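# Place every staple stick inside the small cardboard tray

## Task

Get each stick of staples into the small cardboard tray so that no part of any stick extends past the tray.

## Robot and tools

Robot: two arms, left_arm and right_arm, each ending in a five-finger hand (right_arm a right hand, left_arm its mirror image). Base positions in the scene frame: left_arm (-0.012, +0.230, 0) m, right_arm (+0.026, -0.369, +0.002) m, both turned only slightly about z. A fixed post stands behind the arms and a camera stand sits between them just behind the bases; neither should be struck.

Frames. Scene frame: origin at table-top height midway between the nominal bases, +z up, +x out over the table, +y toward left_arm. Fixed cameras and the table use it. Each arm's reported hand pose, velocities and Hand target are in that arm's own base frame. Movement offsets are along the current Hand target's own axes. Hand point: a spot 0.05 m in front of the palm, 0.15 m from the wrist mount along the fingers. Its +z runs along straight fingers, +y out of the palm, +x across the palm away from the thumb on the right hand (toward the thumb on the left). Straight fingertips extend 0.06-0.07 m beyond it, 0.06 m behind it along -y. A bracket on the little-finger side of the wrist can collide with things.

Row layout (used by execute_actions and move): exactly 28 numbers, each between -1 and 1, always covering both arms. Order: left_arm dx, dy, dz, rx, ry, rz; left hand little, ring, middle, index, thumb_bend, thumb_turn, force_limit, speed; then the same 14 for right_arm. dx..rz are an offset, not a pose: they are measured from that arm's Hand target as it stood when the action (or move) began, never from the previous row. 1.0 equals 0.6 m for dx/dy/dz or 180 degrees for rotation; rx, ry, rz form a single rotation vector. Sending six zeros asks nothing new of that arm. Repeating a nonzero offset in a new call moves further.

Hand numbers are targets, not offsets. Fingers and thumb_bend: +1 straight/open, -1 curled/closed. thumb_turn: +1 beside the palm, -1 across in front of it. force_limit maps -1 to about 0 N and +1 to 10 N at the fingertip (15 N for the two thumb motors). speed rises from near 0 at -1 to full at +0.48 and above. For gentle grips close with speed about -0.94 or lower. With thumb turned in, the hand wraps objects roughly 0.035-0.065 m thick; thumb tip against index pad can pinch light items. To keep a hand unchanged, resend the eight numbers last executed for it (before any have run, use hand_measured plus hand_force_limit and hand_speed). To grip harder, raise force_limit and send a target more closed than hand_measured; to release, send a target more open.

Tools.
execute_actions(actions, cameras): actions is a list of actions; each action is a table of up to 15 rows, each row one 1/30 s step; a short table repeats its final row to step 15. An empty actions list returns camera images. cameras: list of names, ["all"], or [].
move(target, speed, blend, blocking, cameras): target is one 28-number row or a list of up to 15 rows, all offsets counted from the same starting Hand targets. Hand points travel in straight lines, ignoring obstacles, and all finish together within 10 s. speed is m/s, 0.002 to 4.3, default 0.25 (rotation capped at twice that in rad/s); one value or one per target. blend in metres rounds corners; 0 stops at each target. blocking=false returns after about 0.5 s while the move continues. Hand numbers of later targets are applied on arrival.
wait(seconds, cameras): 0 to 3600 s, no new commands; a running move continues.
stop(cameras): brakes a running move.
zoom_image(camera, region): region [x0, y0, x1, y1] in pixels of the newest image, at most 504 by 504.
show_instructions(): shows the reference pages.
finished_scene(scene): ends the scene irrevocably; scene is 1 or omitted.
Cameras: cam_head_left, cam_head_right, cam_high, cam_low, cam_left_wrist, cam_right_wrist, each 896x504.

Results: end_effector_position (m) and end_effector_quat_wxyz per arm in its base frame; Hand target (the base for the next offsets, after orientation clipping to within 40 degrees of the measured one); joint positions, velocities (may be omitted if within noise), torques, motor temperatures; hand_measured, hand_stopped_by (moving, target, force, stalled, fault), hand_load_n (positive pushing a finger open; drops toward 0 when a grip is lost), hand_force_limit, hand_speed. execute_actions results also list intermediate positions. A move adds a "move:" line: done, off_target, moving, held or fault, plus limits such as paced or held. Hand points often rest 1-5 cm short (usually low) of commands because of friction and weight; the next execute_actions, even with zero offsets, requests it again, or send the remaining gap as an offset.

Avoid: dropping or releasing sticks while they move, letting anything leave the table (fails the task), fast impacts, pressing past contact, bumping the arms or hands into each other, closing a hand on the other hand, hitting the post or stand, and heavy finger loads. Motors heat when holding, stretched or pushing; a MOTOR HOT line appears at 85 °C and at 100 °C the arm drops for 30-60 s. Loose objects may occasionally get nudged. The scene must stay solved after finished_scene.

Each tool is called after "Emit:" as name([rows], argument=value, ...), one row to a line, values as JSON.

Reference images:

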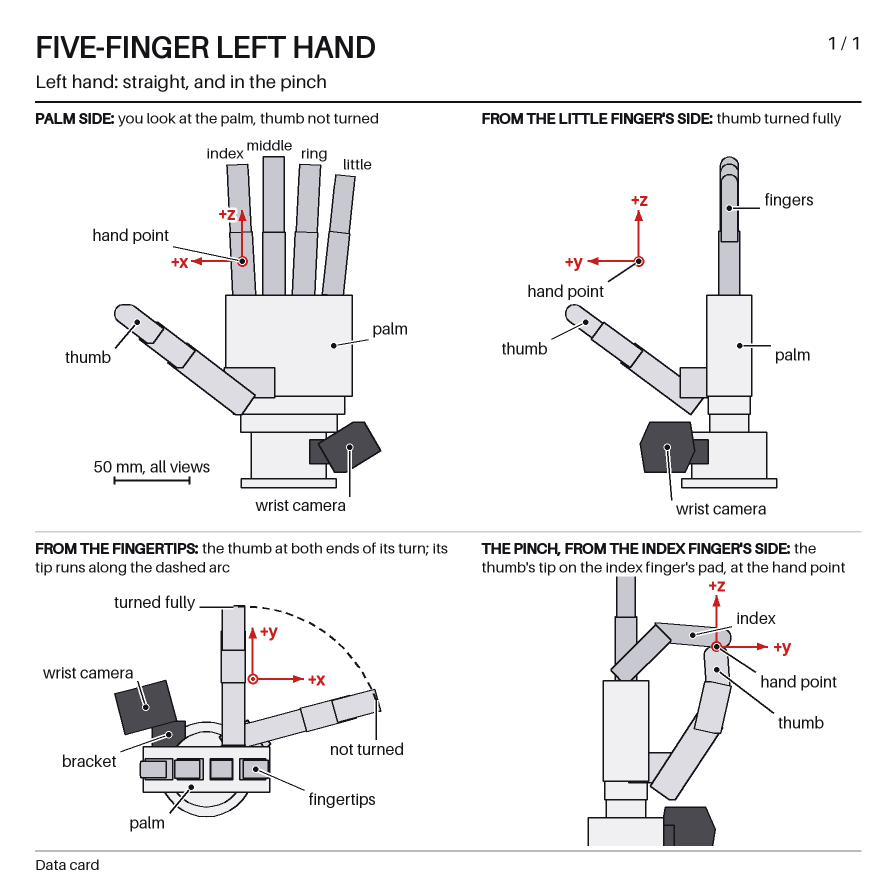

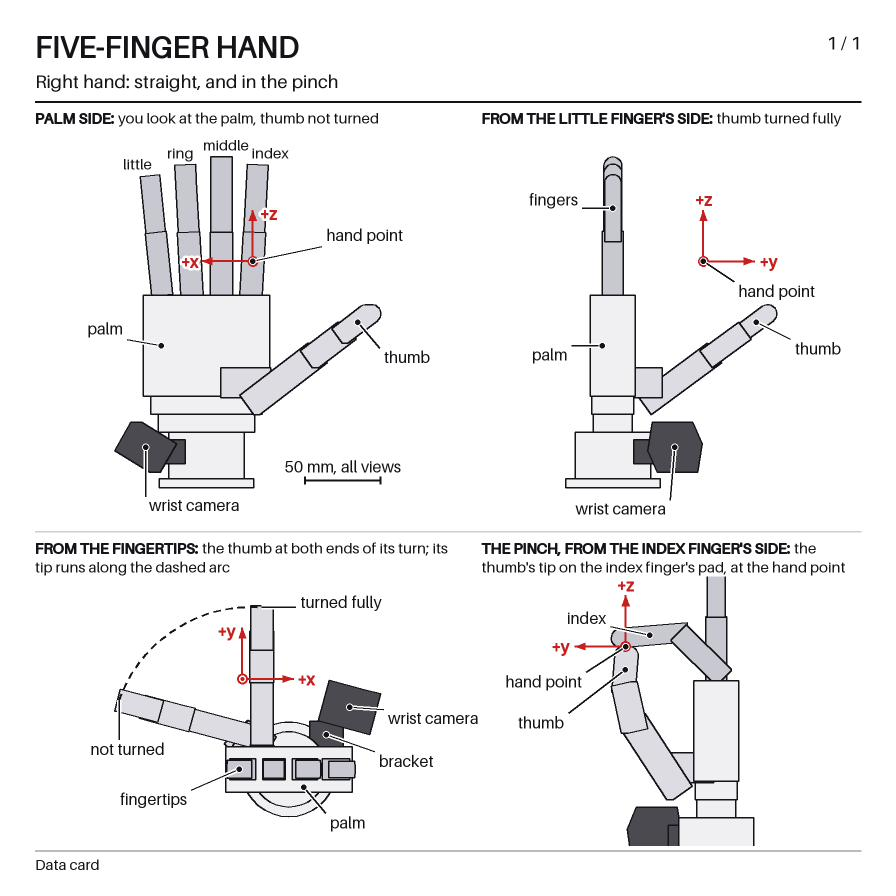

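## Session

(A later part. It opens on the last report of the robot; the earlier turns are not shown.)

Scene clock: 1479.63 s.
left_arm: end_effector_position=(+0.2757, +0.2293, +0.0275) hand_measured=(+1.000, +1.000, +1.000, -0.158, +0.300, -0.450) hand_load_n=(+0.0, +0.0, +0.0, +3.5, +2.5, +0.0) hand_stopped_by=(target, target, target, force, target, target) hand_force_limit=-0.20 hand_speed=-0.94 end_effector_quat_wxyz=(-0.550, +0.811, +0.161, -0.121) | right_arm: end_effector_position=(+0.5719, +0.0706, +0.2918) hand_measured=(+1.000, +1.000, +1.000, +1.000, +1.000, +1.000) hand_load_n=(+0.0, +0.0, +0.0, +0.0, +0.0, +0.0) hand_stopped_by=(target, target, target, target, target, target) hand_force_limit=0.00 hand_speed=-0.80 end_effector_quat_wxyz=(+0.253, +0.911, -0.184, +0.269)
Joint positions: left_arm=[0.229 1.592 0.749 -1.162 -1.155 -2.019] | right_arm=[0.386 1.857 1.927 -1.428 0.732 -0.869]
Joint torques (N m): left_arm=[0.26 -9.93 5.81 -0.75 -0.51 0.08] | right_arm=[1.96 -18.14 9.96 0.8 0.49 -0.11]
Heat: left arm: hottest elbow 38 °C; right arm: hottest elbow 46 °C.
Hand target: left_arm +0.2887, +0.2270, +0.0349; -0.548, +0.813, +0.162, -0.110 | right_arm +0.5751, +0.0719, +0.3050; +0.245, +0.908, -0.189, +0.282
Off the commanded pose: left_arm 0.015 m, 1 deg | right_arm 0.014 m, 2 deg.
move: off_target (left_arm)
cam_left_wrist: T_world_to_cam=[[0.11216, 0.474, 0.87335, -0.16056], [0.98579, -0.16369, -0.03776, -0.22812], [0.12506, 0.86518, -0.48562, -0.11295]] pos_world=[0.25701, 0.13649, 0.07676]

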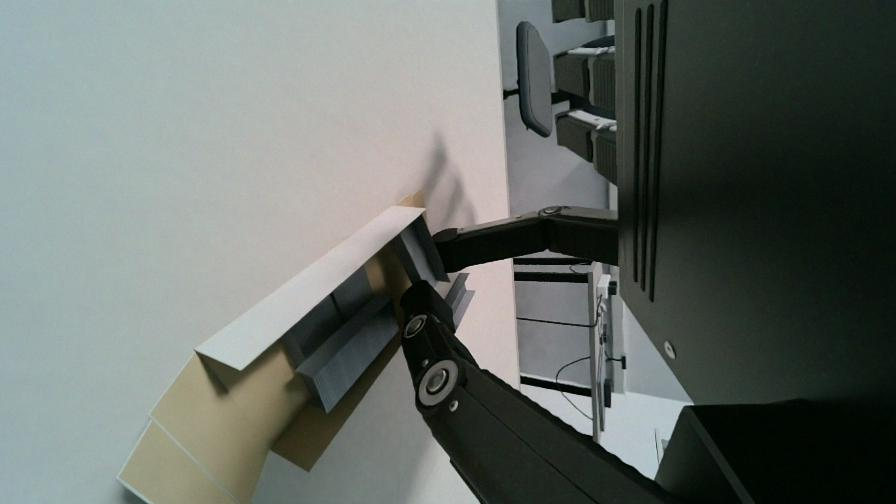

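Emit:
move(target=[0,-0.0185,-0.0075,0,0,0,1,1,1,-0.45,0.3,-0.45,-0.2,-0.94,0,0,0,0,0,0,1,1,1,1,1,1,0,-0.8], speed=0.03, cameras=["cam_left_wrist"])

Emit:
zoom_image(camera="cam_left_wrist", region=[280, 160, 520, 400])

Scene clock: 1482.70 s.
left_arm: end_effector_position=(+0.2706, +0.2277, +0.0351) hand_measured=(+1.000, +1.000, +1.000, -0.158, +0.300, -0.450) hand_load_n=(+0.0, +0.0, +0.0, +3.0, +2.5, -0.5) hand_stopped_by=(target, target, target, force, target, target) hand_force_limit=-0.20 hand_speed=-0.94 end_effector_quat_wxyz=(-0.548, +0.811, +0.157, -0.128) | right_arm: end_effector_position=(+0.5719, +0.0706, +0.2918) hand_measured=(+1.000, +1.000, +1.000, +1.000, +1.000, +1.000) hand_load_n=(-0.5, +0.0, +0.0, +0.0, +0.0, +0.0) hand_stopped_by=(target, target, target, target, target, target) hand_force_limit=0.00 hand_speed=-0.80 end_effector_quat_wxyz=(+0.253, +0.911, -0.184, +0.269)
Joint positions: left_arm=[0.229 1.57 0.749 -1.2 -1.152 -2.019] | right_arm=[0.386 1.857 1.927 -1.428 0.732 -0.869]
Joint torques (N m): left_arm=[0.56 -9.93 6.94 -0.84 -0.61 0.09] | right_arm=[2.73 -17.44 10.07 0.83 0.43 -0.07]
Heat: left arm: hottest elbow 38 °C; right arm: hottest elbow 46 °C.
Hand target: left_arm +0.2888, +0.2270, +0.0468; -0.548, +0.813, +0.162, -0.109 | right_arm +0.5751, +0.0719, +0.3050; +0.245, +0.908, -0.189, +0.282
Off the commanded pose: left_arm 0.022 m, 2 deg | right_arm 0.014 m, 2 deg.
move: off_target (left_arm)
cam_left_wrist: T_world_to_cam=[[0.12413, 0.47919, 0.86889, -0.17017], [0.98533, -0.16287, -0.05094, -0.22269], [0.1171, 0.86247, -0.49237, -0.10434]] pos_world=[0.25276, 0.13527, 0.08514]

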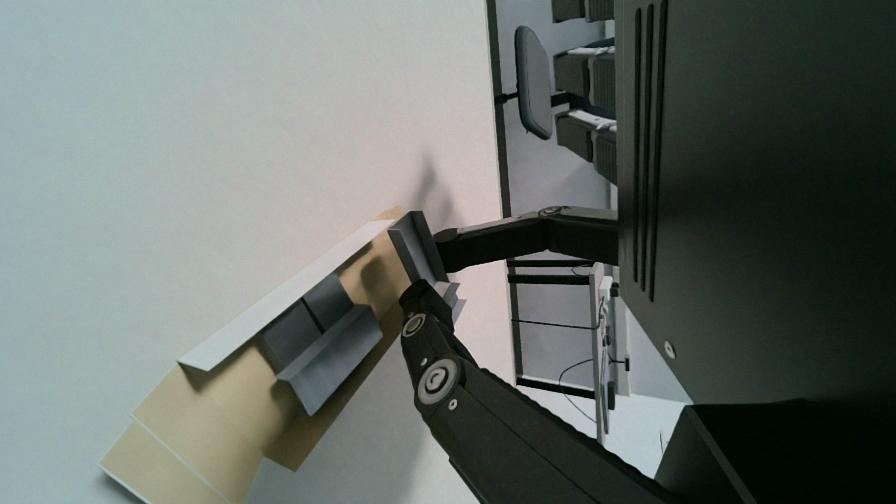

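Scaled by 2.100 from the camera's image (finer frame: 1280x720).

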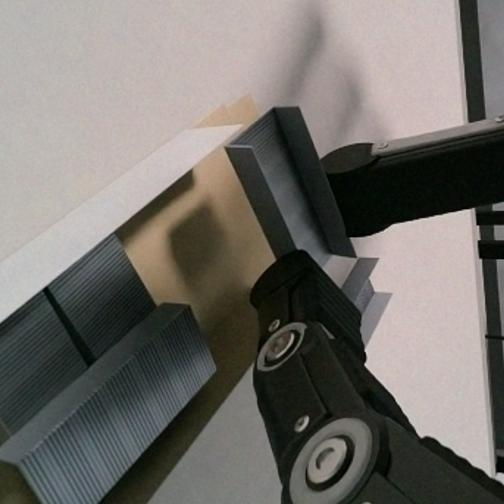

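Emit:
move(target=[0.0066,-0.001,0.0025,0,0.0361,0.0146,1,1,1,-0.45,0.3,-0.45,-0.2,-0.94,0,0,0,0,0,0,1,1,1,1,1,1,0,-0.8], speed=0.06, cameras=["cam_left_wrist"])

Emit:
zoom_image(camera="cam_left_wrist", region=[280, 160, 520, 400])

Emit:
zoom_image(camera="cam_left_wrist", region=[80, 160, 420, 500])

Scene clock: 1513.40 s.
left_arm: end_effector_position=(+0.2904, +0.2300, +0.0425) hand_measured=(+1.000, +1.000, +1.000, -0.158, +0.300, -0.450) hand_load_n=(+0.0, +0.0, +0.0, +3.0, +3.0, -0.5) hand_stopped_by=(target, target, target, force, target, target) hand_force_limit=-0.20 hand_speed=-0.94 end_effector_quat_wxyz=(-0.552, +0.822, +0.113, -0.082) | right_arm: end_effector_position=(+0.5719, +0.0706, +0.2918) hand_measured=(+1.000, +1.000, +1.000, +1.000, +1.000, +1.000) hand_load_n=(+0.0, +0.0, +0.0, +0.0, +0.0, +0.0) hand_stopped_by=(target, target, target, target, target, target) hand_force_limit=0.00 hand_speed=-0.80 end_effector_quat_wxyz=(+0.253, +0.911, -0.184, +0.269)
Joint positions: left_arm=[0.229 1.472 0.69 -0.921 -1.181 -1.703] | right_arm=[0.386 1.857 1.927 -1.428 0.732 -0.869]
Joint torques (N m): left_arm=[1.49 -9.99 4.79 0.75 -0.95 0.25] | right_arm=[2.2 -17.55 9.91 0.88 0.43 -0.06]
Heat: left arm: hottest elbow 39 °C; right arm: hottest elbow 46 °C.
Hand target: left_arm +0.2917, +0.2300, +0.0468; -0.554, +0.821, +0.112, -0.076 | right_arm +0.5751, +0.0719, +0.3050; +0.245, +0.908, -0.189, +0.282
Off the commanded pose: left_arm 0.005 m, 1 deg | right_arm 0.014 m, 2 deg.
move: done
cam_left_wrist: T_world_to_cam=[[0.15966, 0.46242, 0.87216, -0.18677], [0.95777, -0.28658, -0.02339, -0.2061], [0.23913, 0.83907, -0.48865, -0.13515]] pos_world=[0.25953, 0.1407, 0.09203]

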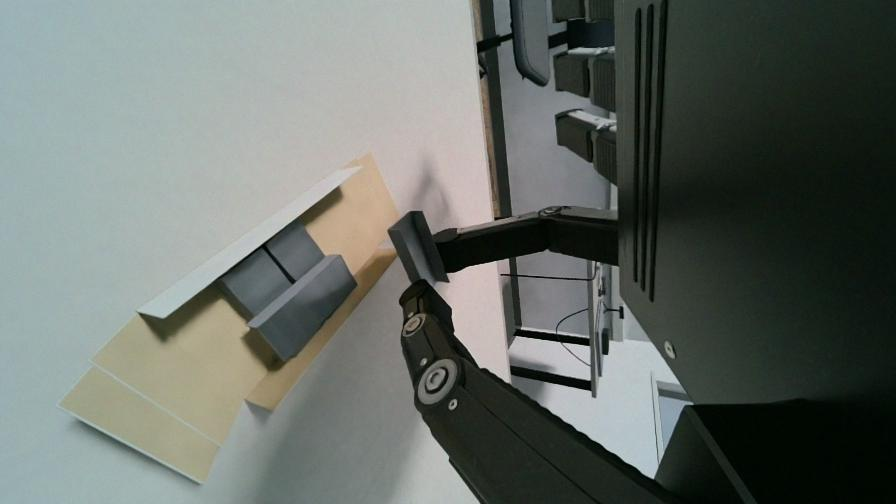

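Scaled by 2.100 from the camera's image (finer frame: 1280x720).

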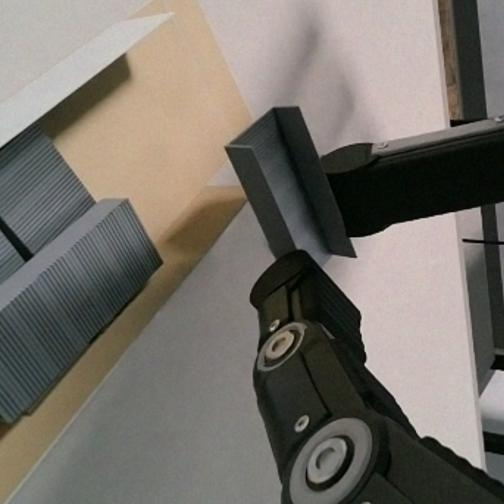

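Scaled by 1.482 from the camera's image (finer frame: 1280x720).

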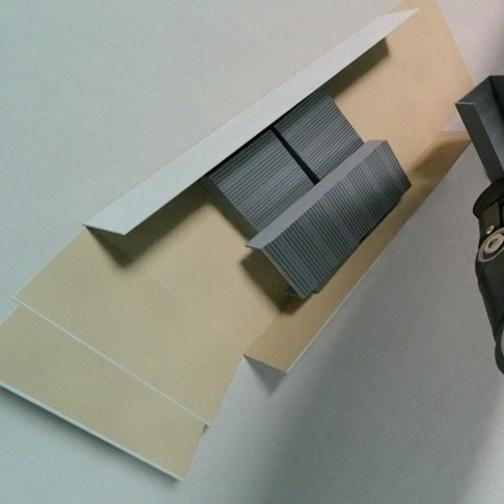

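Emit:
move(target=[-0.0248,0.0008,0.0112,0,0,0,1,1,1,-0.45,0.3,-0.45,-0.2,-0.94,0,0,0,0,0,0,1,1,1,1,1,1,0,-0.8], speed=0.06, cameras=["cam_left_wrist"])

Emit:
zoom_image(camera="cam_left_wrist", region=[280, 160, 520, 400])

Scene clock: 1568.77 s.
left_arm: end_effector_position=(+0.2777, +0.2265, +0.0397) hand_measured=(+1.000, +1.000, +1.000, -0.158, +0.300, -0.450) hand_load_n=(+0.0, +0.0, +0.0, +3.0, +2.5, -0.5) hand_stopped_by=(target, target, target, force, target, target) hand_force_limit=-0.20 hand_speed=-0.94 end_effector_quat_wxyz=(-0.552, +0.823, +0.106, -0.077) | right_arm: end_effector_position=(+0.5719, +0.0706, +0.2918) hand_measured=(+1.000, +1.000, +1.000, +1.000, +1.000, +1.000) hand_load_n=(+0.5, +0.0, +0.0, +0.0, +0.0, +0.0) hand_stopped_by=(target, target, target, target, target, target) hand_force_limit=0.00 hand_speed=-0.80 end_effector_quat_wxyz=(+0.253, +0.911, -0.184, +0.269)
Joint positions: left_arm=[0.229 1.43 0.637 -0.866 -1.182 -1.656] | right_arm=[0.386 1.857 1.927 -1.428 0.732 -0.869]
Joint torques (N m): left_arm=[2.61 -9.88 4.78 0.58 -0.99 0.27] | right_arm=[1.73 -17.26 10.14 0.83 0.5 -0.04]
Motor temperatures (°C): left_arm=[30 31 37 29 29 29] | right_arm=[31 38 46 24 28 25]
Heat: left arm: hottest elbow 37 °C; right arm: hottest elbow 46 °C.
Hand target: left_arm +0.2758, +0.2318, +0.0438; -0.554, +0.821, +0.112, -0.076 | right_arm +0.5751, +0.0719, +0.3050; +0.245, +0.908, -0.189, +0.282
Off the commanded pose: left_arm 0.007 m, 1 deg | right_arm 0.014 m, 2 deg.
move: done
cam_left_wrist: T_world_to_cam=[[0.16709, 0.46072, 0.87168, -0.18234], [0.95259, -0.30346, -0.02221, -0.18989], [0.25428, 0.83406, -0.48958, -0.13358]] pos_world=[0.24532, 0.1378, 0.08932]

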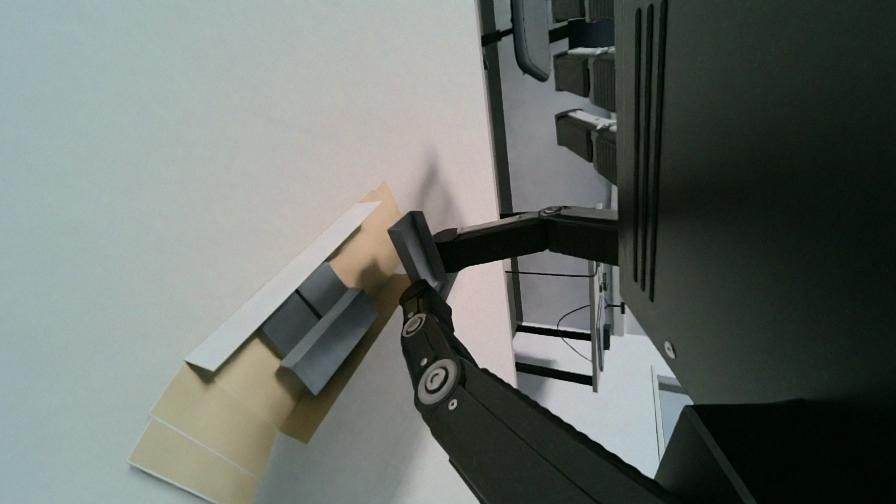

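Scaled by 2.100 from the camera's image (finer frame: 1280x720).

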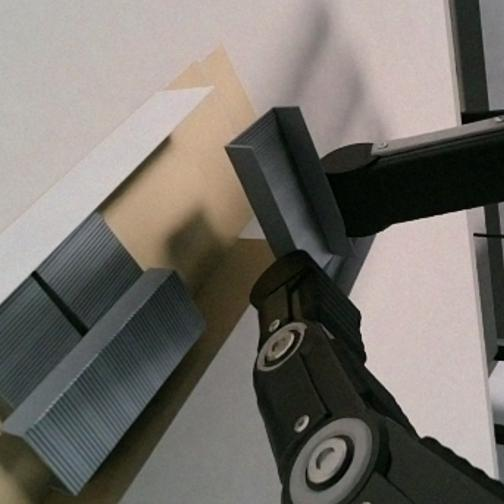

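Emit:
move(target=[-0.0035,0.0132,0.0123,0,0,0,1,1,1,-0.45,0.3,-0.45,-0.2,-0.94,0,0,0,0,0,0,1,1,1,1,1,1,0,-0.8], speed=0.06, cameras=["cam_left_wrist"])

Emit:
zoom_image(camera="cam_left_wrist", region=[280, 160, 520, 400])

Scene clock: 1574.27 s.
left_arm: end_effector_position=(+0.2761, +0.2304, +0.0342) hand_measured=(+1.000, +1.000, +1.000, -0.158, +0.300, -0.450) hand_load_n=(+0.0, +0.0, +0.0, +3.0, +2.5, +0.0) hand_stopped_by=(target, target, target, force, target, target) hand_force_limit=-0.20 hand_speed=-0.94 end_effector_quat_wxyz=(-0.553, +0.823, +0.110, -0.071) | right_arm: end_effector_position=(+0.5719, +0.0706, +0.2918) hand_measured=(+1.000, +1.000, +1.000, +1.000, +1.000, +1.000) hand_load_n=(+0.0, +0.0, +0.0, -0.5, +0.0, +0.0) hand_stopped_by=(target, target, target, target, target, target) hand_force_limit=0.00 hand_speed=-0.80 end_effector_quat_wxyz=(+0.253, +0.911, -0.184, +0.269)
Joint positions: left_arm=[0.243 1.43 0.615 -0.798 -1.183 -1.621] | right_arm=[0.386 1.857 1.927 -1.428 0.732 -0.869]
Joint torques (N m): left_arm=[2.14 -7.94 4.66 0.5 -1.03 0.22] | right_arm=[2.26 -17.38 10.02 0.83 0.45 -0.09]
Heat: left arm: hottest elbow 37 °C; right arm: hottest elbow 46 °C.
Hand target: left_arm +0.2727, +0.2350, +0.0337; -0.554, +0.821, +0.112, -0.076 | right_arm +0.5751, +0.0719, +0.3050; +0.245, +0.908, -0.189, +0.282
Off the commanded pose: left_arm 0.006 m, 1 deg | right_arm 0.014 m, 2 deg.
move: done
cam_left_wrist: T_world_to_cam=[[0.15445, 0.45807, 0.87539, -0.17504], [0.95308, -0.30255, -0.00985, -0.18793], [0.26034, 0.83584, -0.48331, -0.14139]] pos_world=[0.24296, 0.14151, 0.08304]

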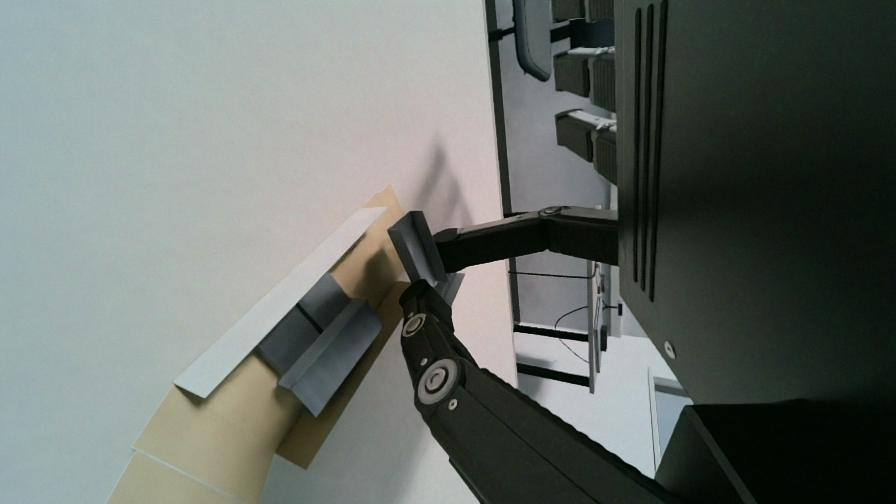

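Scaled by 2.100 from the camera's image (finer frame: 1280x720).

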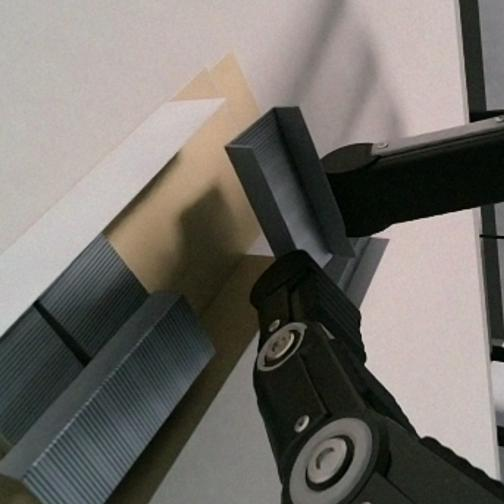

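Emit:
move(target=[-0.0023,0.0187,0.0075,0,0,0,1,1,1,-0.45,0.3,-0.45,-0.2,-0.94,0,0,0,0,0,0,1,1,1,1,1,1,0,-0.8], speed=0.04, cameras=["cam_left_wrist"])

Emit:
zoom_image(camera="cam_left_wrist", region=[280, 160, 520, 400])

Scene clock: 1581.13 s.
left_arm: end_effector_position=(+0.2780, +0.2320, +0.0294) hand_measured=(+1.000, +1.000, +1.000, -0.158, +0.300, -0.450) hand_load_n=(+0.0, +0.0, +0.0, +3.5, +1.5, +0.5) hand_stopped_by=(target, target, target, force, target, target) hand_force_limit=-0.20 hand_speed=-0.94 end_effector_quat_wxyz=(-0.557, +0.820, +0.114, -0.064) | right_arm: end_effector_position=(+0.5719, +0.0706, +0.2918) hand_measured=(+1.000, +1.000, +1.000, +1.000, +1.000, +1.000) hand_load_n=(+0.0, +0.0, +0.0, +0.0, +0.0, +0.0) hand_stopped_by=(target, target, target, target, target, target) hand_force_limit=0.00 hand_speed=-0.80 end_effector_quat_wxyz=(+0.253, +0.911, -0.184, +0.269)
Joint positions: left_arm=[0.243 1.445 0.605 -0.755 -1.191 -1.621] | right_arm=[0.386 1.857 1.927 -1.428 0.732 -0.869]
Joint torques (N m): left_arm=[2.37 -6.48 4.22 0.57 -0.56 0.15] | right_arm=[2.2 -17.9 10.14 0.76 0.47 -0.08]
Heat: left arm: hottest elbow 37 °C; right arm: hottest elbow 46 °C.
Hand target: left_arm +0.2714, +0.2346, +0.0217; -0.554, +0.821, +0.112, -0.076 | right_arm +0.5751, +0.0719, +0.3050; +0.245, +0.908, -0.189, +0.282
Off the commanded pose: left_arm 0.010 m, 1 deg | right_arm 0.014 m, 2 deg.
move: done
cam_left_wrist: T_world_to_cam=[[0.14149, 0.44677, 0.88339, -0.16589], [0.95303, -0.30288, 0.00053, -0.1895], [0.2678, 0.84182, -0.46864, -0.14947]] pos_world=[0.2441, 0.14255, 0.0766]

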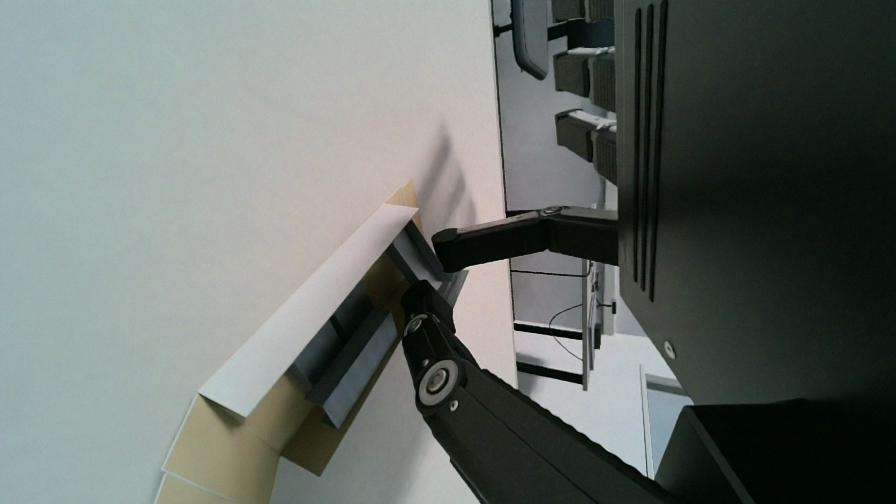

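Scaled by 2.100 from the camera's image (finer frame: 1280x720).

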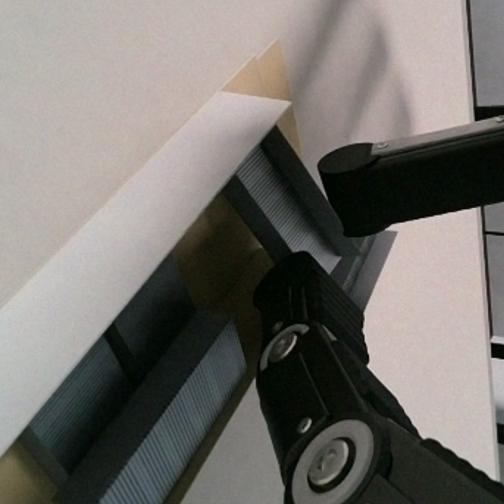

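Emit:
move([
  [0,-0.018,-0.0073,0,0,0,1,1,1,-0.45,0.3,-0.45,-0.2,-0.94,0,0,0,0,0,0,1,1,1,1,1,1,0,-0.8],
  [0,-0.036,-0.0146,0,0,0,1,1,1,-0.45,0.3,-0.45,-0.2,-0.94,0,0,0,0,0,0,1,1,1,1,1,1,0,-0.8],
], speed=0.03, cameras=["cam_left_wrist"])

Emit:
zoom_image(camera="cam_left_wrist", region=[120, 160, 460, 500])

Scene clock: 1600.17 s.
left_arm: end_effector_position=(+0.2683, +0.2293, +0.0377) hand_measured=(+1.000, +1.000, +1.000, -0.158, +0.300, -0.450) hand_load_n=(+0.0, +0.0, -0.5, +2.5, +2.0, +0.0) hand_stopped_by=(target, target, target, force, target, target) hand_force_limit=-0.20 hand_speed=-0.94 end_effector_quat_wxyz=(-0.555, +0.821, +0.105, -0.077) | right_arm: end_effector_position=(+0.5719, +0.0706, +0.2918) hand_measured=(+1.000, +1.000, +1.000, +1.000, +1.000, +1.000) hand_load_n=(+0.0, +0.0, +0.0, +0.0, +0.0, +0.0) hand_stopped_by=(target, target, target, target, target, target) hand_force_limit=0.00 hand_speed=-0.80 end_effector_quat_wxyz=(+0.253, +0.911, -0.184, +0.269)
Joint positions: left_arm=[0.243 1.41 0.605 -0.821 -1.189 -1.619] | right_arm=[0.386 1.857 1.927 -1.428 0.732 -0.869]
Joint torques (N m): left_arm=[2.2 -8.7 6.06 -0.32 -0.72 0.26] | right_arm=[1.96 -17.61 10.07 0.83 0.46 -0.02]
Heat: left arm: hottest elbow 36 °C; right arm: hottest elbow 46 °C.
Hand target: left_arm +0.2714, +0.2345, +0.0450; -0.554, +0.821, +0.112, -0.076 | right_arm +0.5751, +0.0719, +0.3050; +0.245, +0.908, -0.189, +0.282
Off the commanded pose: left_arm 0.010 m, 1 deg | right_arm 0.014 m, 2 deg.
move: done
cam_left_wrist: T_world_to_cam=[[0.16952, 0.45536, 0.87402, -0.1798], [0.95244, -0.30355, -0.02658, -0.17979], [0.2532, 0.83696, -0.48517, -0.13503]] pos_world=[0.23591, 0.14031, 0.08685]

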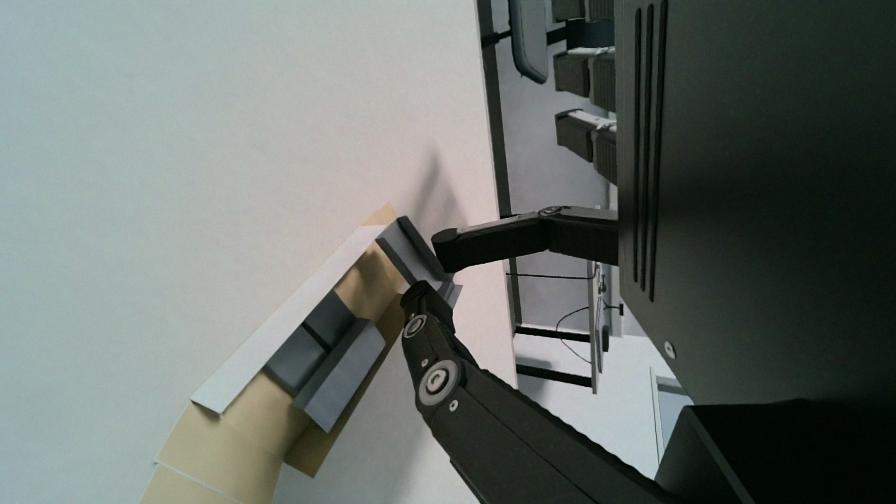

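Scaled by 1.482 from the camera's image (finer frame: 1280x720).

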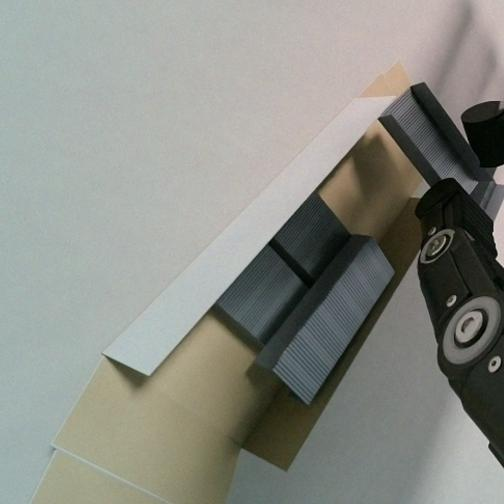

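Emit:
zoom_image(camera="cam_left_wrist", region=[360, 190, 490, 320])

Scaled by 3.877 from the camera's image (finer frame: 1280x720).

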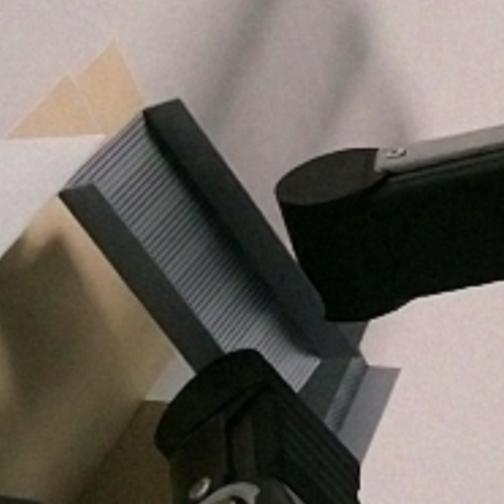

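Emit:
move(target=[0.0113,-0.0185,0.0457,0,0.0464,0.0188,1,1,1,-0.45,0.3,-0.45,-0.2,-0.94,0,0,0,0,0,0,1,1,1,1,1,1,0,-0.8], speed=0.05, cameras=["cam_left_wrist"])

Emit:
zoom_image(camera="cam_left_wrist", region=[260, 160, 500, 400])

Scene clock: 1625.10 s.
left_arm: end_effector_position=(+0.2718, +0.2603, +0.0408) hand_measured=(+1.000, +1.000, +1.000, -0.158, +0.300, -0.450) hand_load_n=(+0.0, +0.0, +0.0, +2.5, +2.5, +0.0) hand_stopped_by=(target, target, target, force, target, target) hand_force_limit=-0.20 hand_speed=-0.94 end_effector_quat_wxyz=(-0.557, +0.829, +0.040, -0.035) | right_arm: end_effector_position=(+0.5719, +0.0706, +0.2918) hand_measured=(+1.000, +1.000, +1.000, +1.000, +1.000, +1.000) hand_load_n=(+0.0, +0.0, +0.0, +0.0, +0.0, +0.0) hand_stopped_by=(target, target, target, target, target, target) hand_force_limit=0.00 hand_speed=-0.80 end_effector_quat_wxyz=(+0.253, +0.911, -0.184, +0.269)
Joint positions: left_arm=[0.373 1.282 0.459 -0.184 -1.107 -0.941] | right_arm=[0.386 1.857 1.927 -1.428 0.732 -0.869]
Joint torques (N m): left_arm=[2.37 -7.65 5.63 1.47 -0.58 0.2] | right_arm=[1.9 -16.91 10.09 0.91 0.44 -0.01]
Heat: left arm: hottest elbow 37 °C; right arm: hottest elbow 46 °C.
Hand target: left_arm +0.2699, +0.2648, +0.0449; -0.558, +0.828, +0.047, -0.032 | right_arm +0.5751, +0.0719, +0.3050; +0.245, +0.908, -0.189, +0.282
Off the commanded pose: left_arm 0.007 m, 1 deg | right_arm 0.014 m, 2 deg.
move: done
cam_left_wrist: T_world_to_cam=[[0.23938, 0.43007, 0.87048, -0.20946], [0.89421, -0.44695, -0.02509, -0.12058], [0.37827, 0.7844, -0.49156, -0.18043]] pos_world=[0.22621, 0.17772, 0.09062]

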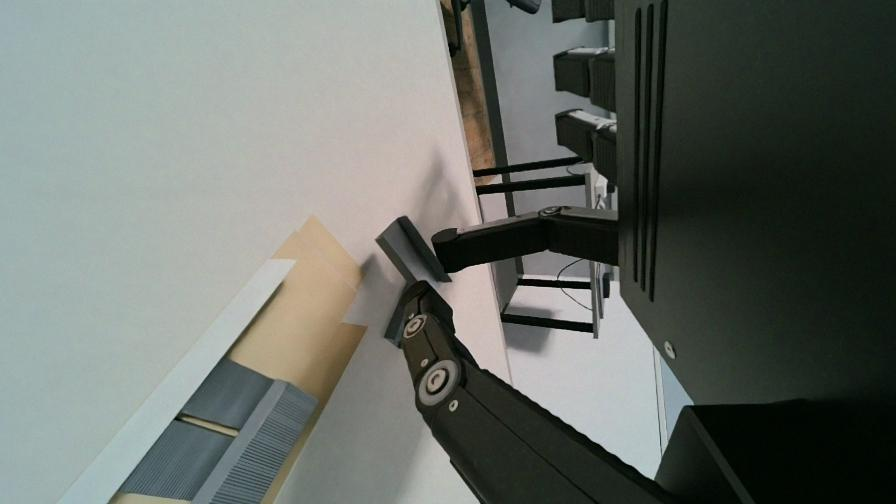

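Scaled by 2.100 from the camera's image (finer frame: 1280x720).

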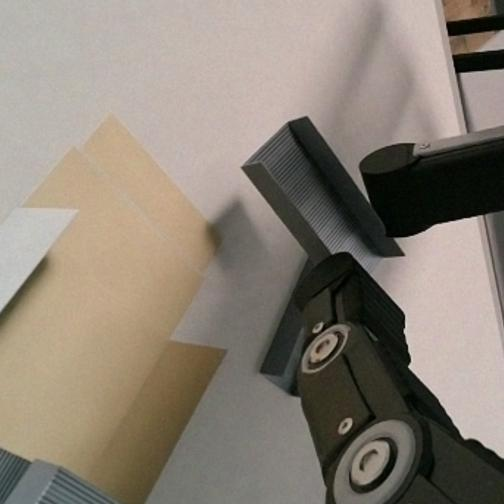

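Emit:
move(target=[-0.012,0.0257,0.0033,0,0,0,1,1,1,-0.45,0.3,-0.45,-0.2,-0.94,0,0,0,0,0,0,1,1,1,1,1,1,0,-0.8], speed=0.05, cameras=["cam_left_wrist"])

Emit:
zoom_image(camera="cam_left_wrist", region=[260, 160, 500, 400])

Scene clock: 1645.13 s.
left_arm: end_effector_position=(+0.2642, +0.2573, +0.0314) hand_measured=(+1.000, +1.000, +1.000, -0.158, +0.300, -0.450) hand_load_n=(+0.0, +0.0, +0.0, +2.5, +2.5, +0.0) hand_stopped_by=(target, target, target, force, target, target) hand_force_limit=-0.20 hand_speed=-0.94 end_effector_quat_wxyz=(-0.558, +0.828, +0.043, -0.032) | right_arm: end_effector_position=(+0.5719, +0.0706, +0.2918) hand_measured=(+1.000, +1.000, +1.000, +1.000, +1.000, +1.000) hand_load_n=(+0.0, +0.0, +0.0, +0.0, +0.0, +0.0) hand_stopped_by=(target, target, target, target, target, target) hand_force_limit=0.00 hand_speed=-0.80 end_effector_quat_wxyz=(+0.253, +0.911, -0.184, +0.269)
Joint positions: left_arm=[0.373 1.287 0.423 -0.134 -1.107 -0.941] | right_arm=[0.386 1.857 1.927 -1.428 0.732 -0.869]
Joint torques (N m): left_arm=[1.79 -6.12 5.27 1.54 -0.67 0.05] | right_arm=[2.55 -17.26 10 0.81 0.46 -0.04]
Heat: left arm: hottest elbow 37 °C; right arm: hottest elbow 46 °C.
Hand target: left_arm +0.2633, +0.2601, +0.0299; -0.558, +0.828, +0.047, -0.032 | right_arm +0.5751, +0.0719, +0.3050; +0.245, +0.908, -0.189, +0.282
Off the commanded pose: left_arm 0.003 m, 1 deg | right_arm 0.014 m, 2 deg.
move: done
cam_left_wrist: T_world_to_cam=[[0.23229, 0.42709, 0.87386, -0.19568], [0.89434, -0.44697, -0.01928, -0.11553], [0.38236, 0.78601, -0.48579, -0.18142]] pos_world=[0.21814, 0.17453, 0.08064]

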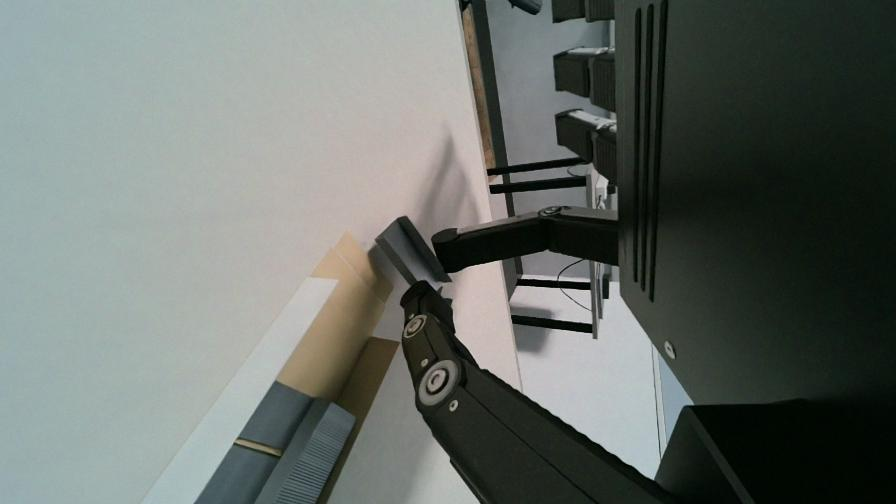

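Scaled by 2.100 from the camera's image (finer frame: 1280x720).

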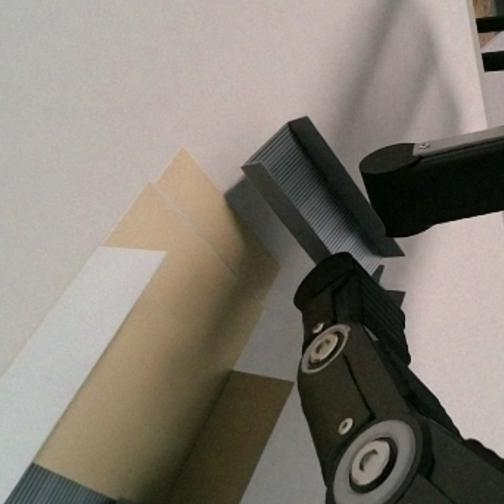

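Emit:
move(target=[0.0017,0.0184,0.008,0,0,0,1,1,1,-0.45,0.3,-0.45,-0.2,-0.94,0,0,0,0,0,0,1,1,1,1,1,1,0,-0.8], speed=0.04, cameras=["cam_left_wrist"])

Emit:
zoom_image(camera="cam_left_wrist", region=[260, 160, 500, 400])

Scene clock: 1651.20 s.
left_arm: end_effector_position=(+0.2655, +0.2578, +0.0191) hand_measured=(+1.000, +1.000, +1.000, -0.158, +0.300, -0.450) hand_load_n=(+0.0, +0.0, +0.0, +0.0, +0.0, +0.0) hand_stopped_by=(target, target, target, force, target, target) hand_force_limit=-0.20 hand_speed=-0.94 end_effector_quat_wxyz=(-0.558, +0.828, +0.043, -0.032) | right_arm: end_effector_position=(+0.5719, +0.0706, +0.2918) hand_measured=(+1.000, +1.000, +1.000, +1.000, +1.000, +1.000) hand_load_n=(+0.0, +0.0, +0.0, +0.0, +0.0, +0.0) hand_stopped_by=(target, target, target, target, target, target) hand_force_limit=0.00 hand_speed=-0.80 end_effector_quat_wxyz=(+0.253, +0.911, -0.184, +0.269)
Joint positions: left_arm=[0.373 1.336 0.414 -0.077 -1.107 -0.941] | right_arm=[0.386 1.857 1.927 -1.428 0.732 -0.869]
Joint torques (N m): left_arm=[1.73 -5.48 5.03 1.43 -0.65 0.13] | right_arm=[2.08 -17.44 10.11 1.09 0.46 -0.07]
Heat: left arm: hottest elbow 37 °C; right arm: hottest elbow 46 °C.
Hand target: left_arm +0.2643, +0.2606, +0.0180; -0.558, +0.828, +0.048, -0.032 | right_arm +0.5751, +0.0719, +0.3050; +0.245, +0.908, -0.189, +0.282
Off the commanded pose: left_arm 0.003 m, 1 deg | right_arm 0.014 m, 2 deg.
move: done
cam_left_wrist: T_world_to_cam=[[0.23291, 0.42736, 0.87357, -0.18563], [0.8943, -0.44703, -0.01975, -0.11674], [0.38207, 0.78583, -0.4863, -0.18819]] pos_world=[0.21954, 0.17503, 0.06834]

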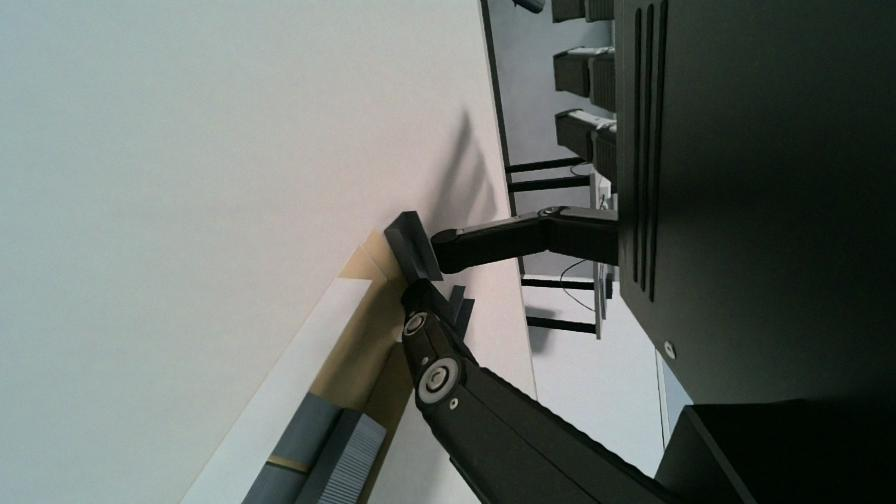

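Scaled by 2.100 from the camera's image (finer frame: 1280x720).

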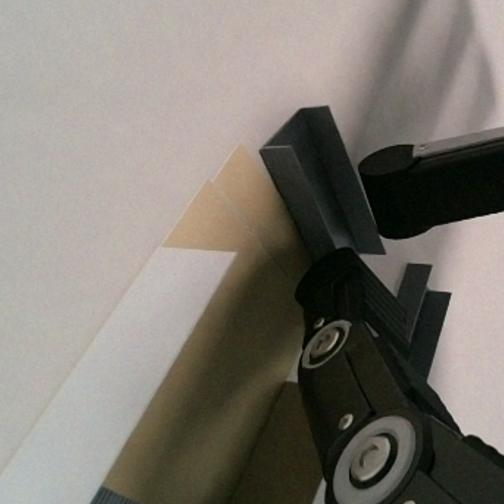

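Emit:
move([
  [0,0,0,0,0,0,1,1,1,0.1,0.3,-0.45,-0.2,-0.9,0,0,0,0,0,0,1,1,1,1,1,1,0,-0.8],
  [0,-0.0618,-0.025,0,0,0,1,1,1,0.1,0.22,-0.75,-0.2,-0.8,0,0,0,0,0,0,1,1,1,1,1,1,0,-0.8],
], speed=0.08, cameras=["cam_left_wrist"])

Emit:
zoom_image(camera="cam_left_wrist", region=[260, 160, 500, 400])

Scene clock: 1671.57 s.
left_arm: end_effector_position=(+0.2501, +0.2518, +0.0421) hand_measured=(+1.000, +1.000, +1.000, +0.100, +0.220, -0.750) hand_load_n=(+0.0, +0.0, +0.0, +0.0, +0.0, +0.0) hand_stopped_by=(target, target, target, target, target, target) hand_force_limit=-0.20 hand_speed=-0.80 end_effector_quat_wxyz=(-0.553, +0.831, +0.034, -0.045) | right_arm: end_effector_position=(+0.5719, +0.0706, +0.2918) hand_measured=(+1.000, +1.000, +1.000, +1.000, +1.000, +1.000) hand_load_n=(+0.0, +0.0, +0.0, +0.0, +0.0, +0.0) hand_stopped_by=(target, target, target, target, target, target) hand_force_limit=0.00 hand_speed=-0.80 end_effector_quat_wxyz=(+0.253, +0.911, -0.184, +0.269)
Joint positions: left_arm=[0.373 1.212 0.419 -0.239 -1.107 -0.941] | right_arm=[0.386 1.857 1.927 -1.428 0.732 -0.869]
Joint torques (N m): left_arm=[2.26 -5.6 8.72 0.79 -0.69 0.09] | right_arm=[2.08 -18.2 9.94 0.92 0.46 -0.04]
Heat: left arm: hottest elbow 36 °C; right arm: hottest elbow 46 °C.
Hand target: left_arm +0.2643, +0.2605, +0.0579; -0.558, +0.828, +0.048, -0.032 | right_arm +0.5751, +0.0719, +0.3050; +0.245, +0.908, -0.189, +0.282
Off the commanded pose: left_arm 0.023 m, 2 deg | right_arm 0.014 m, 2 deg.
move: off_target (left_arm); target 2's new numbers were sent with left_arm's hand 0.023 m and 2 deg from that target
cam_left_wrist: T_world_to_cam=[[0.2597, 0.43786, 0.86072, -0.20843], [0.89337, -0.44735, -0.04199, -0.10396], [0.36666, 0.77985, -0.50735, -0.1602]] pos_world=[0.20574, 0.16969, 0.09376]

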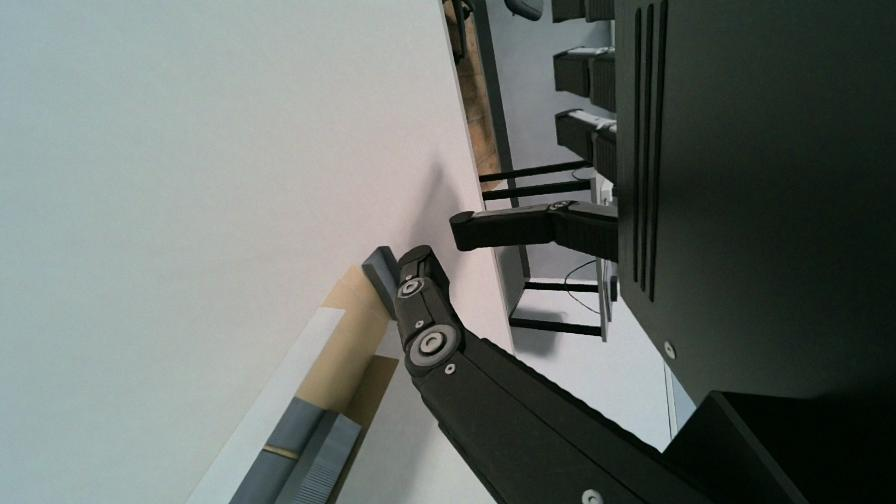

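Scaled by 2.100 from the camera's image (finer frame: 1280x720).

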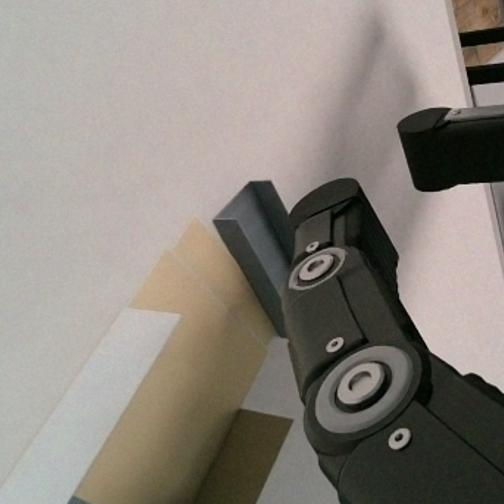

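Emit:
move(target=[-0.0007,0.0408,0.0148,0,0,0,1,1,1,0.1,0.22,-0.75,-0.2,-0.8,0,0,0,0,0,0,1,1,1,1,1,1,0,-0.8], speed=0.08, cameras=["cam_left_wrist"])

Emit:
zoom_image(camera="cam_left_wrist", region=[300, 160, 500, 360])

Scene clock: 1680.17 s.
left_arm: end_effector_position=(+0.2600, +0.2556, +0.0288) hand_measured=(+1.000, +1.000, +1.000, +0.100, +0.220, -0.750) hand_load_n=(+0.0, +0.0, +0.0, +0.0, +0.0, +0.0) hand_stopped_by=(target, target, target, target, target, target) hand_force_limit=-0.20 hand_speed=-0.80 end_effector_quat_wxyz=(-0.555, +0.830, +0.038, -0.038) | right_arm: end_effector_position=(+0.5719, +0.0706, +0.2918) hand_measured=(+1.000, +1.000, +1.000, +1.000, +1.000, +1.000) hand_load_n=(+0.0, +0.0, +0.0, +0.0, +0.0, +0.0) hand_stopped_by=(target, target, target, target, target, target) hand_force_limit=0.00 hand_speed=-0.80 end_effector_quat_wxyz=(+0.253, +0.911, -0.184, +0.269)
Joint positions: left_arm=[0.373 1.286 0.419 -0.148 -1.107 -0.941] | right_arm=[0.386 1.857 1.927 -1.428 0.732 -0.869]
Joint torques (N m): left_arm=[1.14 -4.95 5.75 1.57 -0.73 0.09] | right_arm=[2.32 -17.9 10.03 0.9 0.43 -0.01]
Heat: left arm: hottest elbow 37 °C; right arm: hottest elbow 46 °C.
Hand target: left_arm +0.2640, +0.2596, +0.0319; -0.558, +0.828, +0.048, -0.032 | right_arm +0.5751, +0.0719, +0.3050; +0.245, +0.908, -0.189, +0.282
Off the commanded pose: left_arm 0.006 m, 1 deg | right_arm 0.014 m, 2 deg.
move: done
cam_left_wrist: T_world_to_cam=[[0.2462, 0.43256, 0.86734, -0.19658], [0.89394, -0.44713, -0.03076, -0.11212], [0.3745, 0.78292, -0.49677, -0.17666]] pos_world=[0.21479, 0.17321, 0.0793]

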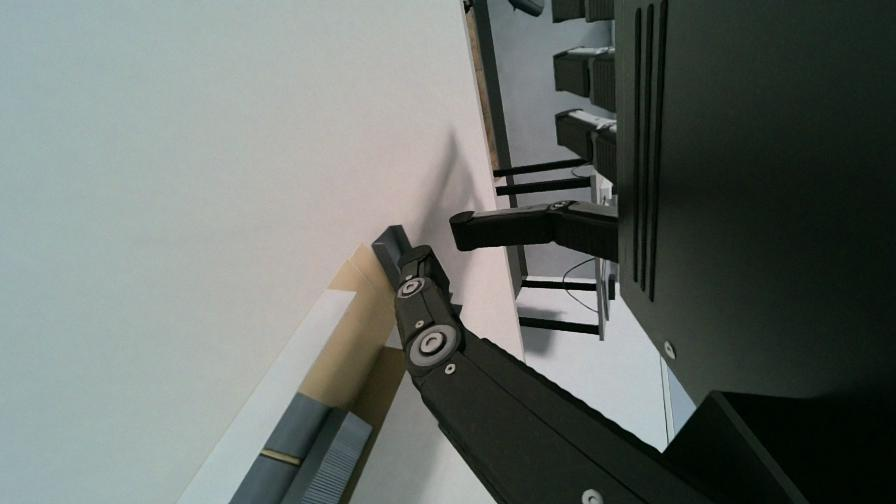

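Scaled by 2.520 from the camera's image (finer frame: 1280x720).

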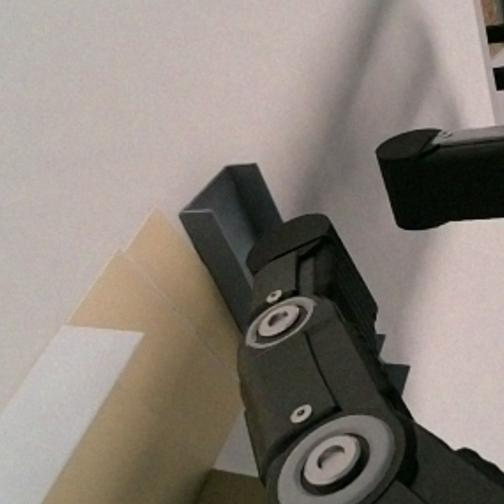

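Emit:
move(target=[0.0028,0.0241,0.0049,0,0,0,1,1,1,0.1,0.22,-0.75,-0.2,-0.8,0,0,0,0,0,0,1,1,1,1,1,1,0,-0.8], speed=0.05, cameras=["cam_left_wrist"])

Emit:
zoom_image(camera="cam_left_wrist", region=[340, 180, 500, 340])

Scene clock: 1685.57 s.
left_arm: end_effector_position=(+0.2635, +0.2574, +0.0176) hand_measured=(+1.000, +1.000, +1.000, +0.100, +0.220, -0.750) hand_load_n=(+0.0, +0.0, +0.0, +0.0, +0.0, +0.0) hand_stopped_by=(target, target, target, target, target, target) hand_force_limit=-0.20 hand_speed=-0.80 end_effector_quat_wxyz=(-0.556, +0.829, +0.043, -0.038) | right_arm: end_effector_position=(+0.5719, +0.0706, +0.2918) hand_measured=(+1.000, +1.000, +1.000, +1.000, +1.000, +1.000) hand_load_n=(+0.0, +0.0, +0.0, +0.0, -0.5, +0.0) hand_stopped_by=(target, target, target, target, target, target) hand_force_limit=0.00 hand_speed=-0.80 end_effector_quat_wxyz=(+0.253, +0.911, -0.184, +0.269)
Joint positions: left_arm=[0.373 1.34 0.419 -0.102 -1.11 -0.955] | right_arm=[0.386 1.857 1.927 -1.428 0.732 -0.869]
Joint torques (N m): left_arm=[0.38 -5.3 4.81 1.47 -0.82 -0.03] | right_arm=[1.9 -17.26 10.09 0.88 0.46 -0.06]
Heat: left arm: hottest elbow 37 °C; right arm: hottest elbow 46 °C.
Hand target: left_arm +0.2661, +0.2571, +0.0175; -0.558, +0.828, +0.048, -0.032 | right_arm +0.5751, +0.0719, +0.3050; +0.245, +0.908, -0.189, +0.282
Off the commanded pose: left_arm 0.003 m, 1 deg | right_arm 0.014 m, 2 deg.
move: done
cam_left_wrist: T_world_to_cam=[[0.23823, 0.43338, 0.86915, -0.18655], [0.89716, -0.44093, -0.02605, -0.11738], [0.37195, 0.78597, -0.49386, -0.18503]] pos_world=[0.21858, 0.17452, 0.06771]

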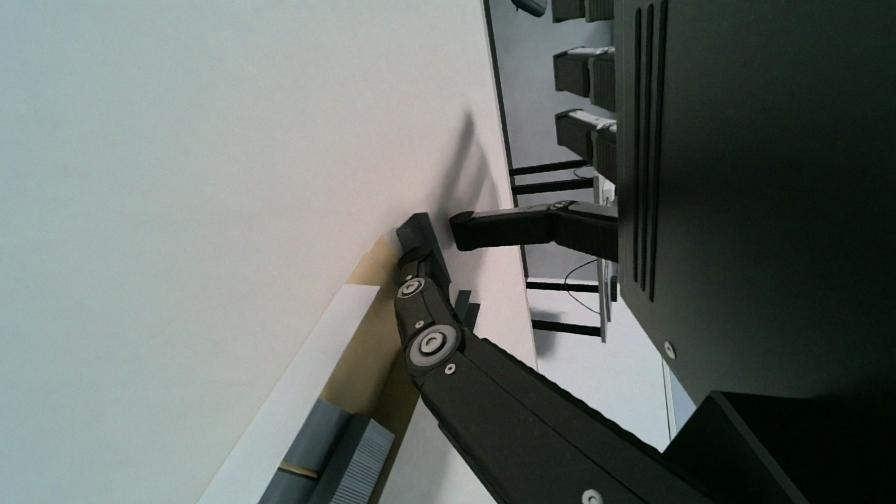

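Scaled by 3.150 from the camera's image (finer frame: 1280x720).

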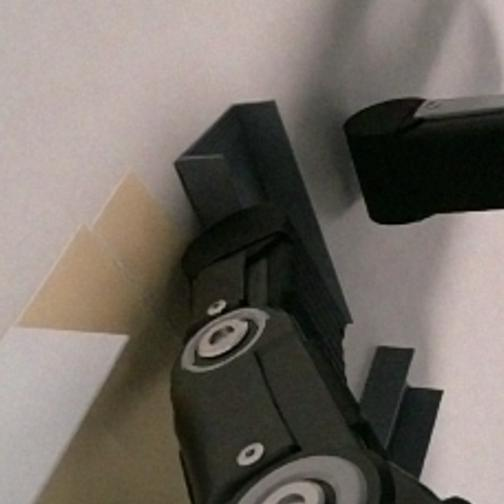

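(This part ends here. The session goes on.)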